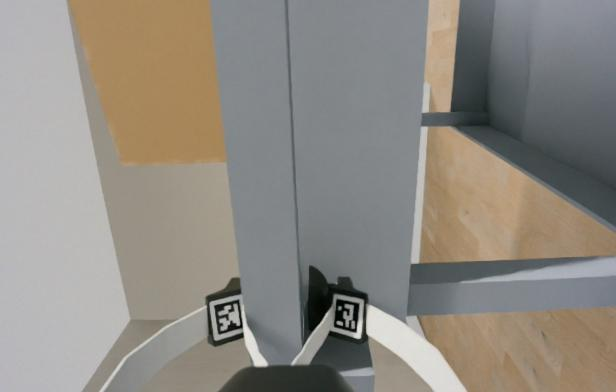

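Call:
move --blocking false --r1 '{"joints":{"gripper_m":0.12}}' --cameras '[]'

Call:
wait --seconds 1.5 --cameras '[]'

Call:
move --blocking false --r1 '{"base":{"translate_m":-0.2}}' --cameras '[]'

Call:
wait --seconds 5 --cameras '[]'

Call:
move --blocking false --r1 '{"base":{"rotate_rad":-0.32}}' --cameras '[]'

Call:
wait --seconds 5 --cameras '["r1_head_camera","r1_wrist_camera"]'

Scene clock: 584.70 s.
move: r1 moving
r1.base_odometry: x=-4.247 y=-1.298 heading=+1.125
r1.turned_by_wheels: +0.000
r1.turned_by_imu: +0.000
r1.base_tilt: forward=-1.6 right=+1.3
r1.lidar_m: 0.47 2.13 1.92 1.94 2.46 2.74 2.79 3.08 2.79 2.82 0.44 0.39
r1.base_status: not commanded
r1.joint_positions: lift_m=+0.660 arm_m=+0.000 wrist_yaw_rad=-0.006 wrist_pitch_rad=-0.005 wrist_roll_rad=+1.569 gripper_m=+0.019
r1.joint_status: gripper_m moving
r1.measured_speeds: translate_m=+0.000 strafe_m=+0.000 rotate_rad=+0.001 lift_m=+0.000 arm_m=+0.000 wrist_yaw_rad=+0.000 wrist_pitch_rad=+0.000 wrist_roll_rad=+0.000
r1.motor_effort: lift_m=+15(15) arm_m=-3(4) wheel_0=-9(10) wheel_1=+1(1) wheel_2=-1(1)
r1.servo_current: wrist_yaw_rad=52(72) wrist_pitch_rad=52(52) wrist_roll_rad=65(65) gripper_m=85(85)
r1.contact_limits: strafe_m 0.4
r1.hand_pose: x=+0.4588 y=-0.0891 z=+0.8401 quat_wxyz=(+0.708, +0.706, -0.004, +0.000) (m; r1's base frame)
r1.wrist_depth_mm: - 394 392 186 185 - - / - 427 421 195 193 - - / - 473 469 204 206 1808 - / - - - 215 218 1808 1255 / - - - 229 235 1618 1138 / - - 187 203 195 254 1182 / - - - 147 150 1618 1281
r2: as last shown
r2.base_tilt: forward=-0.6 right=+0.0
r2.lidar_m: 0.41 0.46 1.55 4.84 2.37 1.39 1.21 1.22 1.11 0.96 0.96 0.60
r2.motor_effort: lift_m=+18(18) arm_m=-7(7) wheel_0=+0(1) wheel_1=+0(0) wheel_2=+0(0)
r2.servo_current: wrist_yaw_rad=52(52) wrist_pitch_rad=39(46) wrist_roll_rad=39(52) gripper_m=91(91)
r2.contact_limits: translate_m 0.6
r2.wrist_depth_mm: - - 249 161 234 225 220 / - - 250 163 235 227 221 / - - 252 163 236 228 224 / - - 253 167 236 230 224 / 1430 1618 255 166 239 229 226 / - - 186 167 181 232 226 / 1808 1366 258 - 241 231 229
pictures: none
No camera images: "cameras" was empty.

Scene clock: 586.20 s.
earlier move: r1 moving
r1.base_odometry: x=-4.247 y=-1.298 heading=+1.126
r1.turned_by_wheels: +0.001
r1.turned_by_imu: +0.001
r1.base_tilt: forward=-1.6 right=+1.3
r1.lidar_m: 0.45 2.10 1.93 1.93 2.43 2.75 2.78 3.07 2.78 2.82 0.42 0.41
r1.base_status: not commanded
r1.joint_positions: lift_m=+0.660 arm_m=+0.000 wrist_yaw_rad=-0.002 wrist_pitch_rad=+0.000 wrist_roll_rad=+1.569 gripper_m=+0.120
r1.joint_status: gripper_m moving
r1.measured_speeds: all 0
r1.motor_effort: lift_m=+15(15) arm_m=+2(4) wheel_0=-3(10) wheel_1=+1(1) wheel_2=+0(1)
r1.servo_current: wrist_yaw_rad=39(72) wrist_pitch_rad=39(52) wrist_roll_rad=46(65) gripper_m=52(104)
r1.contact_limits: strafe_m 0.4
r1.hand_pose: x=+0.4591 y=-0.0880 z=+0.8384 quat_wxyz=(+0.708, +0.706, -0.001, -0.001) (m; r1's base frame)
r1.wrist_depth_mm: - 392 134 187 188 - - / - 430 427 198 196 - - / - 469 455 206 210 1863 - / - - - 220 223 1708 1229 / - - - 233 244 268 1078 / - - 187 227 211 258 1229 / - - - 145 - 1921 1205
r2.base_odometry: x=-2.946 y=+0.578 heading=-2.008
r2.turned_by_wheels: +0.000
r2.turned_by_imu: +0.000
r2.base_tilt: forward=-0.6 right=+0.1
r2.lidar_m: 0.41 0.47 1.56 4.84 2.34 1.41 1.22 1.23 1.13 0.94 0.96 0.59
r2.base_status: not commanded
r2.joint_positions: lift_m=+0.860 arm_m=+0.000 wrist_yaw_rad=+0.502 wrist_pitch_rad=+0.001 wrist_roll_rad=+0.000 gripper_m=-0.029
r2.joint_status: not commanded
r2.measured_speeds: all 0
r2.motor_effort: lift_m=+18(19) arm_m=-7(8) wheel_0=+0(1) wheel_1=+0(0) wheel_2=+0(0)
r2.servo_current: wrist_yaw_rad=46(59) wrist_pitch_rad=39(46) wrist_roll_rad=52(59) gripper_m=85(91)
r2.contact_limits: translate_m 0.6
r2.hand_pose: x=+0.4660 y=+0.0622 z=+1.0378 quat_wxyz=(+0.969, +0.000, +0.001, +0.248) (m; r2's base frame)
r2.wrist_depth_mm: - - 249 162 233 225 220 / - - 251 163 234 227 222 / - - 253 164 236 229 223 / - - 253 167 236 229 223 / 1430 1618 255 166 238 232 225 / - 1756 186 167 181 232 227 / 1756 - 258 - 239 231 228
wait: 1.50 s; no rest
pictures: none
No camera images: "cameras" was empty.

Scene clock: 586.70 s.
earlier move: r1 done
move: r1 moving
r1.base_odometry: x=-4.261 y=-1.327 heading=+1.125
r1.turned_by_wheels: +0.000
r1.turned_by_imu: +0.000
r1.base_tilt: forward=-1.5 right=+1.3
r1.lidar_m: 0.49 2.14 1.94 1.97 2.44 2.72 2.73 3.05 2.79 2.81 0.45 0.41
r1.base_status: translate_m moving
r1.joint_positions: lift_m=+0.660 arm_m=+0.000 wrist_yaw_rad=-0.002 wrist_pitch_rad=+0.000 wrist_roll_rad=+1.569 gripper_m=+0.120
r1.joint_status: all done
r1.measured_speeds: translate_m=-0.121 strafe_m=-0.002 rotate_rad=-0.001 lift_m=+0.000 arm_m=+0.000 wrist_yaw_rad=+0.000 wrist_pitch_rad=+0.000 wrist_roll_rad=+0.000
r1.motor_effort: lift_m=+15(15) arm_m=+3(4) wheel_0=-6(8) wheel_1=-4(7) wheel_2=+8(8)
r1.servo_current: wrist_yaw_rad=52(59) wrist_pitch_rad=39(52) wrist_roll_rad=39(59) gripper_m=46(52)
r1.hand_pose: x=+0.4591 y=-0.0880 z=+0.8384 quat_wxyz=(+0.708, +0.706, -0.001, -0.001) (m; r1's base frame)
r1.wrist_depth_mm: - 415 415 210 213 - - / - 449 445 219 223 - - / - 500 492 235 241 1756 - / - - - 249 257 1756 1229 / - - - 262 278 289 286 / - - - 243 198 289 1205 / - - - 145 - 1983 1255
r2: as last shown
r2.base_tilt: forward=-0.7 right=+0.0
r2.lidar_m: 0.40 0.47 1.56 4.85 2.32 1.40 1.20 1.20 1.13 0.97 0.96 0.62
r2.motor_effort: lift_m=+18(18) arm_m=-7(8) wheel_0=+0(0) wheel_1=+0(1) wheel_2=+0(0)
r2.servo_current: wrist_yaw_rad=46(46) wrist_pitch_rad=39(46) wrist_roll_rad=46(59) gripper_m=85(98)
r2.contact_limits: translate_m 0.6
r2.wrist_depth_mm: - - 248 161 233 226 220 / - - 250 162 234 226 221 / - - 252 163 236 229 224 / - - 252 167 237 230 224 / 1397 1618 256 166 239 231 224 / - 1808 186 167 181 232 227 / 1808 - 258 - 240 230 227
pictures: none
No camera images: "cameras" was empty.

Scene clock: 588.27 s.
earlier move: r1 done
r1.base_odometry: x=-4.334 y=-1.479 heading=+1.125
r1.turned_by_wheels: +0.000
r1.turned_by_imu: +0.000
r1.base_tilt: forward=-1.6 right=+1.3
r1.lidar_m: 0.58 2.20 2.01 2.00 2.50 2.57 2.58 3.00 2.72 2.75 0.61 0.57
r1.base_status: done
r1.joint_positions: lift_m=+0.660 arm_m=+0.000 wrist_yaw_rad=-0.002 wrist_pitch_rad=+0.000 wrist_roll_rad=+1.569 gripper_m=+0.120
r1.joint_status: all done
r1.measured_speeds: all 0
r1.motor_effort: lift_m=+15(15) arm_m=+3(4) wheel_0=-2(9) wheel_1=-2(9) wheel_2=-1(10)
r1.servo_current: wrist_yaw_rad=39(78) wrist_pitch_rad=46(52) wrist_roll_rad=39(65) gripper_m=39(52)
r1.hand_pose: x=+0.4591 y=-0.0880 z=+0.8384 quat_wxyz=(+0.708, +0.706, -0.001, -0.001) (m; r1's base frame)
r1.wrist_depth_mm: - 559 535 349 - - - / - - 585 366 - - - / - - 640 340 - - - / - - - 407 - 1863 - / - - - 427 - 477 1160 / - - - - - 213 1205 / - - - 145 - 1921 1205
r2.base_odometry: x=-2.946 y=+0.578 heading=-2.008
r2.turned_by_wheels: +0.000
r2.turned_by_imu: +0.000
r2.base_tilt: forward=-0.7 right=+0.1
r2.lidar_m: 0.40 0.48 1.56 4.83 2.39 1.40 1.21 1.20 1.08 0.96 0.95 0.60
r2.base_status: not commanded
r2.joint_positions: lift_m=+0.860 arm_m=+0.000 wrist_yaw_rad=+0.502 wrist_pitch_rad=+0.001 wrist_roll_rad=+0.000 gripper_m=-0.029
r2.joint_status: not commanded
r2.measured_speeds: all 0
r2.motor_effort: lift_m=+18(19) arm_m=-7(8) wheel_0=+0(1) wheel_1=+0(1) wheel_2=+0(0)
r2.servo_current: wrist_yaw_rad=46(59) wrist_pitch_rad=33(46) wrist_roll_rad=65(65) gripper_m=98(98)
r2.contact_limits: translate_m 0.6
r2.hand_pose: x=+0.4660 y=+0.0622 z=+1.0378 quat_wxyz=(+0.969, +0.000, +0.001, +0.248) (m; r2's base frame)
r2.wrist_depth_mm: - - 249 162 234 226 220 / - - 251 162 233 226 221 / - - 251 163 236 228 223 / - - 253 167 236 229 224 / 1430 1661 255 166 238 230 225 / - 1808 186 167 181 231 227 / 1618 - 259 - 240 231 228
wait: 1.57 of 5 s (r1 has come to rest)
pictures: none
No camera images: "cameras" was empty.

Scene clock: 588.77 s.
move: r1 moving
r1.base_odometry: x=-4.334 y=-1.479 heading=+0.893
r1.turned_by_wheels: -0.232
r1.turned_by_imu: -0.233
r1.base_tilt: forward=-1.6 right=+1.3
r1.lidar_m: 0.56 2.50 2.06 2.01 2.18 2.60 2.53 2.85 2.76 2.72 2.59 0.57
r1.base_status: rotate_rad moving
r1.joint_positions: lift_m=+0.660 arm_m=+0.000 wrist_yaw_rad=-0.002 wrist_pitch_rad=+0.000 wrist_roll_rad=+1.569 gripper_m=+0.120
r1.joint_status: not commanded
r1.measured_speeds: translate_m=-0.001 strafe_m=+0.001 rotate_rad=-0.624 lift_m=+0.000 arm_m=+0.000 wrist_yaw_rad=+0.000 wrist_pitch_rad=+0.000 wrist_roll_rad=+0.000
r1.motor_effort: lift_m=+15(15) arm_m=+4(4) wheel_0=+2(9) wheel_1=+1(7) wheel_2=+3(7)
r1.servo_current: wrist_yaw_rad=46(65) wrist_pitch_rad=46(46) wrist_roll_rad=26(65) gripper_m=39(46)
r1.hand_pose: x=+0.4591 y=-0.0879 z=+0.8384 quat_wxyz=(+0.708, +0.706, -0.001, -0.001) (m; r1's base frame)
r1.wrist_depth_mm: - - - 366 - - - / - - 640 379 - - - / - - 603 338 - - - / - - 647 345 - - - / - - 676 357 - - - / - - - 368 210 200 - / - - - 145 452 459 -
r2: as last shown
r2.lidar_m: 0.39 0.47 1.56 4.83 2.37 1.40 1.21 1.20 1.11 0.94 0.96 0.60
r2.motor_effort: lift_m=+18(19) arm_m=-7(8) wheel_0=+0(1) wheel_1=+0(0) wheel_2=+0(0)
r2.servo_current: wrist_yaw_rad=46(65) wrist_pitch_rad=39(46) wrist_roll_rad=59(65) gripper_m=91(98)
r2.contact_limits: translate_m 0.6
r2.wrist_depth_mm: - - 248 161 232 226 220 / - - 251 163 234 227 221 / - - 253 163 236 229 223 / - - 252 167 237 229 223 / 1397 1661 256 166 238 231 226 / - 1808 185 167 181 231 227 / 1661 - 259 - 239 230 228
pictures: none
No camera images: "cameras" was empty.

Scene clock: 589.37 s.
earlier move: r1 done
r1.base_odometry: x=-4.334 y=-1.479 heading=+0.805
r1.turned_by_wheels: -0.088
r1.turned_by_imu: -0.088
r1.base_tilt: forward=-1.6 right=+1.3
r1.lidar_m: 0.57 2.72 2.08 1.99 2.12 2.63 2.56 2.74 2.79 2.72 2.87 0.57
r1.base_status: done
r1.joint_positions: lift_m=+0.660 arm_m=+0.000 wrist_yaw_rad=-0.002 wrist_pitch_rad=+0.000 wrist_roll_rad=+1.569 gripper_m=+0.120
r1.joint_status: not commanded
r1.measured_speeds: all 0
r1.motor_effort: lift_m=+15(15) arm_m=+4(4) wheel_0=+2(9) wheel_1=+2(7) wheel_2=+0(7)
r1.servo_current: wrist_yaw_rad=52(72) wrist_pitch_rad=39(46) wrist_roll_rad=59(65) gripper_m=39(46)
r1.hand_pose: x=+0.4591 y=-0.0879 z=+0.8384 quat_wxyz=(+0.708, +0.706, -0.001, -0.001) (m; r1's base frame)
r1.wrist_depth_mm: - - - - - 1708 1182 / - - - 397 427 413 413 / - - - 407 - - - / - - 615 351 - - - / - - 647 357 - - - / - - 661 359 195 196 - / - - - 144 - - -
r2.base_odometry: x=-2.946 y=+0.578 heading=-2.008
r2.turned_by_wheels: +0.000
r2.turned_by_imu: +0.000
r2.base_tilt: forward=-0.6 right=+0.1
r2.lidar_m: 0.38 0.46 1.58 4.85 2.37 1.40 1.21 1.22 1.14 0.95 0.94 0.59
r2.base_status: not commanded
r2.joint_positions: lift_m=+0.860 arm_m=+0.000 wrist_yaw_rad=+0.502 wrist_pitch_rad=+0.001 wrist_roll_rad=+0.000 gripper_m=-0.029
r2.joint_status: not commanded
r2.measured_speeds: all 0
r2.motor_effort: lift_m=+18(19) arm_m=-7(8) wheel_0=+0(1) wheel_1=+0(0) wheel_2=+0(0)
r2.servo_current: wrist_yaw_rad=46(65) wrist_pitch_rad=39(46) wrist_roll_rad=46(65) gripper_m=91(98)
r2.contact_limits: translate_m 0.6
r2.hand_pose: x=+0.4660 y=+0.0622 z=+1.0378 quat_wxyz=(+0.969, +0.000, +0.001, +0.248) (m; r2's base frame)
r2.wrist_depth_mm: - - 248 162 233 225 220 / - - 250 162 234 226 222 / - - 252 164 236 228 224 / - - 253 167 237 229 224 / 1430 1618 255 166 238 231 224 / - 1756 185 167 181 232 228 / 1661 - 259 - 239 230 228
wait: 0.60 of 5 s (r1 has come to rest)
pictures: r1_head_camera, r1_wrist_camera
Images, in order (width x height): r1_head_camera 420x560, r1_wrist_camera 616x392.

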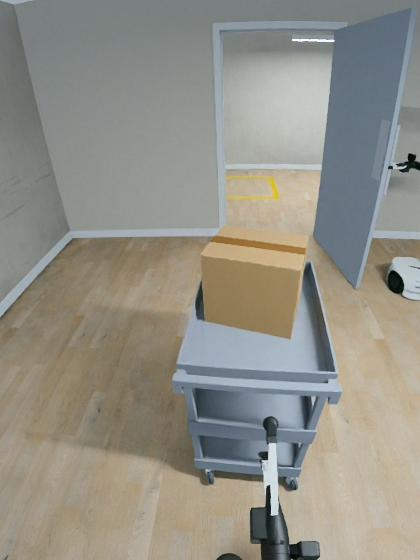

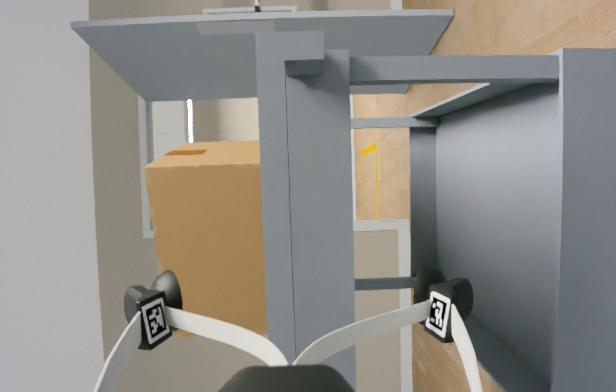

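Call:
move --blocking false --r1 '{"base":{"rotate_rad":-0.14}}' --cameras '[]'

Call:
wait --seconds 3 --cameras '[]'

Call:
move --blocking false --r1 '{"base":{"strafe_m":0.10}}' --cameras '[]'

Call:
wait --seconds 4 --cameras '["r1_head_camera","r1_wrist_camera"]'

Scene clock: 603.33 s.
move: r1 moving
r1.base_odometry: x=-4.334 y=-1.479 heading=+0.666
r1.turned_by_wheels: -0.139
r1.turned_by_imu: -0.140
r1.base_tilt: forward=-1.6 right=+1.2
r1.lidar_m: 0.57 0.61 2.14 2.00 2.01 2.68 2.58 2.61 2.93 2.73 2.78 0.60
r1.base_status: rotate_rad moving
r1.joint_positions: lift_m=+0.660 arm_m=+0.000 wrist_yaw_rad=-0.002 wrist_pitch_rad=+0.000 wrist_roll_rad=+1.569 gripper_m=+0.120
r1.joint_status: not commanded
r1.measured_speeds: translate_m=+0.000 strafe_m=-0.001 rotate_rad=-0.081 lift_m=+0.000 arm_m=+0.000 wrist_yaw_rad=+0.000 wrist_pitch_rad=+0.000 wrist_roll_rad=+0.000
r1.motor_effort: lift_m=+15(15) arm_m=+4(4) wheel_0=+4(9) wheel_1=+2(8) wheel_2=+0(7)
r1.servo_current: wrist_yaw_rad=46(65) wrist_pitch_rad=33(46) wrist_roll_rad=46(72) gripper_m=46(46)
r1.hand_pose: x=+0.4591 y=-0.0879 z=+0.8384 quat_wxyz=(+0.708, +0.706, -0.001, -0.001) (m; r1's base frame)
r1.wrist_depth_mm: - - - - - 1618 1182 / - - - - - 1756 1182 / - - - 436 - 1464 1118 / - - - 430 - - - / - - 627 368 - - - / - - 640 364 211 196 - / - - 647 144 - - -
r2: as last shown
r2.lidar_m: 0.39 0.49 1.55 4.83 2.38 1.38 1.22 1.21 1.13 0.95 0.97 0.57
r2.motor_effort: lift_m=+18(19) arm_m=-7(7) wheel_0=+0(1) wheel_1=+0(0) wheel_2=+0(1)
r2.servo_current: wrist_yaw_rad=52(52) wrist_pitch_rad=39(46) wrist_roll_rad=52(59) gripper_m=91(91)
r2.contact_limits: translate_m 0.6
r2.wrist_depth_mm: - - 249 161 233 227 220 / - - 250 163 234 227 221 / - - 253 163 236 228 224 / - - 254 167 237 229 224 / 1397 1576 255 166 239 232 225 / - 1756 186 167 181 232 228 / 1661 - 258 - 240 230 228
pictures: none
No camera images: "cameras" was empty.

Scene clock: 603.67 s.
earlier move: r1 done
r1.base_odometry: x=-4.334 y=-1.479 heading=+0.666
r1.turned_by_wheels: -0.001
r1.turned_by_imu: -0.001
r1.base_tilt: forward=-1.6 right=+1.3
r1.lidar_m: 0.57 0.58 2.15 1.98 2.03 2.69 2.58 2.64 2.94 2.71 2.75 0.63
r1.base_status: done
r1.joint_positions: lift_m=+0.660 arm_m=+0.000 wrist_yaw_rad=-0.002 wrist_pitch_rad=+0.000 wrist_roll_rad=+1.569 gripper_m=+0.120
r1.joint_status: not commanded
r1.measured_speeds: all 0
r1.motor_effort: lift_m=+15(15) arm_m=+4(4) wheel_0=+3(9) wheel_1=+2(8) wheel_2=+0(7)
r1.servo_current: wrist_yaw_rad=52(65) wrist_pitch_rad=33(46) wrist_roll_rad=39(72) gripper_m=39(46)
r1.hand_pose: x=+0.4591 y=-0.0879 z=+0.8384 quat_wxyz=(+0.708, +0.706, -0.001, -0.001) (m; r1's base frame)
r1.wrist_depth_mm: - - - - - 1661 1182 / - - - - - 1708 1182 / - - - - - 1537 1138 / - - - 430 - - - / - - 627 368 - - - / - - 634 362 210 196 - / - - 654 144 - - -
r2.base_odometry: x=-2.946 y=+0.578 heading=-2.008
r2.turned_by_wheels: +0.000
r2.turned_by_imu: +0.000
r2.base_tilt: forward=-0.7 right=+0.1
r2.lidar_m: 0.41 0.46 1.56 4.83 2.34 1.39 1.22 1.22 1.11 0.96 0.96 0.59
r2.base_status: not commanded
r2.joint_positions: lift_m=+0.860 arm_m=+0.000 wrist_yaw_rad=+0.502 wrist_pitch_rad=+0.001 wrist_roll_rad=+0.000 gripper_m=-0.029
r2.joint_status: not commanded
r2.measured_speeds: all 0
r2.motor_effort: lift_m=+18(19) arm_m=-7(7) wheel_0=+0(1) wheel_1=+0(0) wheel_2=+0(1)
r2.servo_current: wrist_yaw_rad=59(59) wrist_pitch_rad=46(46) wrist_roll_rad=46(59) gripper_m=78(91)
r2.contact_limits: translate_m 0.6
r2.hand_pose: x=+0.4660 y=+0.0622 z=+1.0378 quat_wxyz=(+0.969, +0.000, +0.001, +0.248) (m; r2's base frame)
r2.wrist_depth_mm: - - 249 162 233 226 220 / - - 251 163 235 227 221 / - - 252 163 236 227 223 / - - 252 167 237 229 224 / 1430 1618 255 166 239 231 225 / - 1756 186 167 181 231 228 / 1661 - 258 - 239 230 227
wait: 0.33 of 3 s (r1 has come to rest)
pictures: none
No camera images: "cameras" was empty.

Scene clock: 604.17 s.
move: r1 moving
r1.base_odometry: x=-4.356 y=-1.450 heading=+0.666
r1.turned_by_wheels: +0.000
r1.turned_by_imu: +0.000
r1.base_tilt: forward=-1.6 right=+1.3
r1.lidar_m: 0.55 0.61 2.12 1.94 1.98 2.64 2.57 2.64 2.94 2.76 2.81 0.61
r1.base_status: strafe_m moving
r1.joint_positions: lift_m=+0.660 arm_m=+0.000 wrist_yaw_rad=-0.002 wrist_pitch_rad=+0.000 wrist_roll_rad=+1.569 gripper_m=+0.120
r1.joint_status: not commanded
r1.measured_speeds: translate_m=-0.001 strafe_m=+0.141 rotate_rad=+0.007 lift_m=+0.000 arm_m=+0.000 wrist_yaw_rad=+0.000 wrist_pitch_rad=+0.000 wrist_roll_rad=+0.000
r1.motor_effort: lift_m=+15(15) arm_m=+4(4) wheel_0=-8(11) wheel_1=+10(10) wheel_2=-1(2)
r1.servo_current: wrist_yaw_rad=59(65) wrist_pitch_rad=52(52) wrist_roll_rad=46(65) gripper_m=39(46)
r1.hand_pose: x=+0.4591 y=-0.0879 z=+0.8384 quat_wxyz=(+0.708, +0.706, -0.001, -0.001) (m; r1's base frame)
r1.wrist_depth_mm: - - - - - 1708 1182 / - - - - - 1708 1182 / - - - 436 - 445 - / - - - 427 - - - / - - 621 368 - - - / - - 647 362 211 196 - / - - 668 144 - - -
r2: as last shown
r2.base_tilt: forward=-0.6 right=+0.0
r2.lidar_m: 0.41 0.47 1.58 4.86 2.34 1.40 1.21 1.21 1.13 0.95 0.96 0.61
r2.motor_effort: lift_m=+18(18) arm_m=-8(8) wheel_0=+0(0) wheel_1=+0(0) wheel_2=+0(0)
r2.servo_current: wrist_yaw_rad=39(59) wrist_pitch_rad=39(46) wrist_roll_rad=46(46) gripper_m=91(91)
r2.contact_limits: translate_m 0.6
r2.wrist_depth_mm: - - 248 161 233 226 220 / - - 250 163 234 227 221 / - - 252 163 236 228 222 / - - 253 167 237 230 224 / 1430 1661 256 166 238 230 225 / - 1808 186 167 181 232 227 / 1618 - 258 - 239 231 228
pictures: none
No camera images: "cameras" was empty.

Scene clock: 605.13 s.
earlier move: r1 done
r1.base_odometry: x=-4.395 y=-1.400 heading=+0.666
r1.turned_by_wheels: +0.000
r1.turned_by_imu: +0.000
r1.base_tilt: forward=-1.6 right=+1.2
r1.lidar_m: 0.56 3.00 2.07 1.89 1.90 2.49 2.58 2.66 3.04 2.83 2.87 0.60
r1.base_status: done
r1.joint_positions: lift_m=+0.660 arm_m=+0.000 wrist_yaw_rad=-0.002 wrist_pitch_rad=+0.000 wrist_roll_rad=+1.569 gripper_m=+0.120
r1.joint_status: not commanded
r1.measured_speeds: all 0
r1.motor_effort: lift_m=+15(15) arm_m=+4(4) wheel_0=-2(12) wheel_1=+0(10) wheel_2=+0(2)
r1.servo_current: wrist_yaw_rad=39(65) wrist_pitch_rad=39(52) wrist_roll_rad=39(65) gripper_m=39(52)
r1.hand_pose: x=+0.4591 y=-0.0879 z=+0.8384 quat_wxyz=(+0.708, +0.706, -0.001, -0.001) (m; r1's base frame)
r1.wrist_depth_mm: - - - - - 1708 1160 / - - - 430 - 442 - / - - - 430 - - - / - - 627 366 - - - / - - 640 364 - - - / - - 647 362 195 196 - / - - - 145 - - -
r2.base_odometry: x=-2.946 y=+0.578 heading=-2.008
r2.turned_by_wheels: +0.000
r2.turned_by_imu: +0.000
r2.base_tilt: forward=-0.6 right=+0.0
r2.lidar_m: 0.42 0.48 1.57 4.85 2.37 1.40 1.23 1.21 1.10 0.95 0.97 0.60
r2.base_status: not commanded
r2.joint_positions: lift_m=+0.860 arm_m=+0.000 wrist_yaw_rad=+0.502 wrist_pitch_rad=+0.001 wrist_roll_rad=+0.000 gripper_m=-0.029
r2.joint_status: not commanded
r2.measured_speeds: all 0
r2.motor_effort: lift_m=+18(18) arm_m=-7(8) wheel_0=+0(1) wheel_1=+0(0) wheel_2=+0(1)
r2.servo_current: wrist_yaw_rad=52(59) wrist_pitch_rad=39(46) wrist_roll_rad=39(59) gripper_m=98(98)
r2.contact_limits: translate_m 0.6
r2.hand_pose: x=+0.4660 y=+0.0622 z=+1.0378 quat_wxyz=(+0.969, +0.000, +0.001, +0.248) (m; r2's base frame)
r2.wrist_depth_mm: - - 247 161 233 225 220 / - - 251 163 236 226 222 / - - 252 163 236 228 224 / - - 253 167 237 229 224 / 1397 1618 255 166 239 230 225 / - 1808 186 167 181 232 226 / 1661 - 257 - 240 231 228
wait: 0.97 of 4 s (r1 has come to rest)
pictures: r1_head_camera, r1_wrist_camera
Images, in order (width x height): r1_head_camera 420x560, r1_wrist_camera 616x392.

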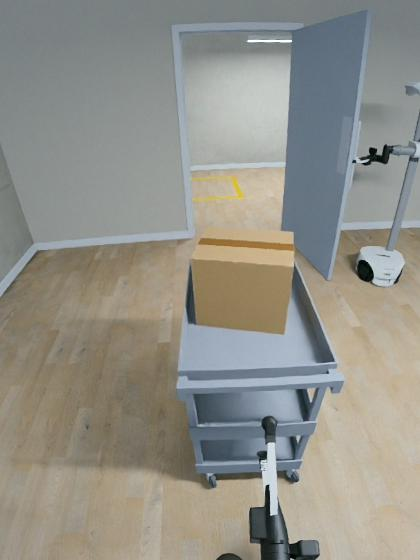

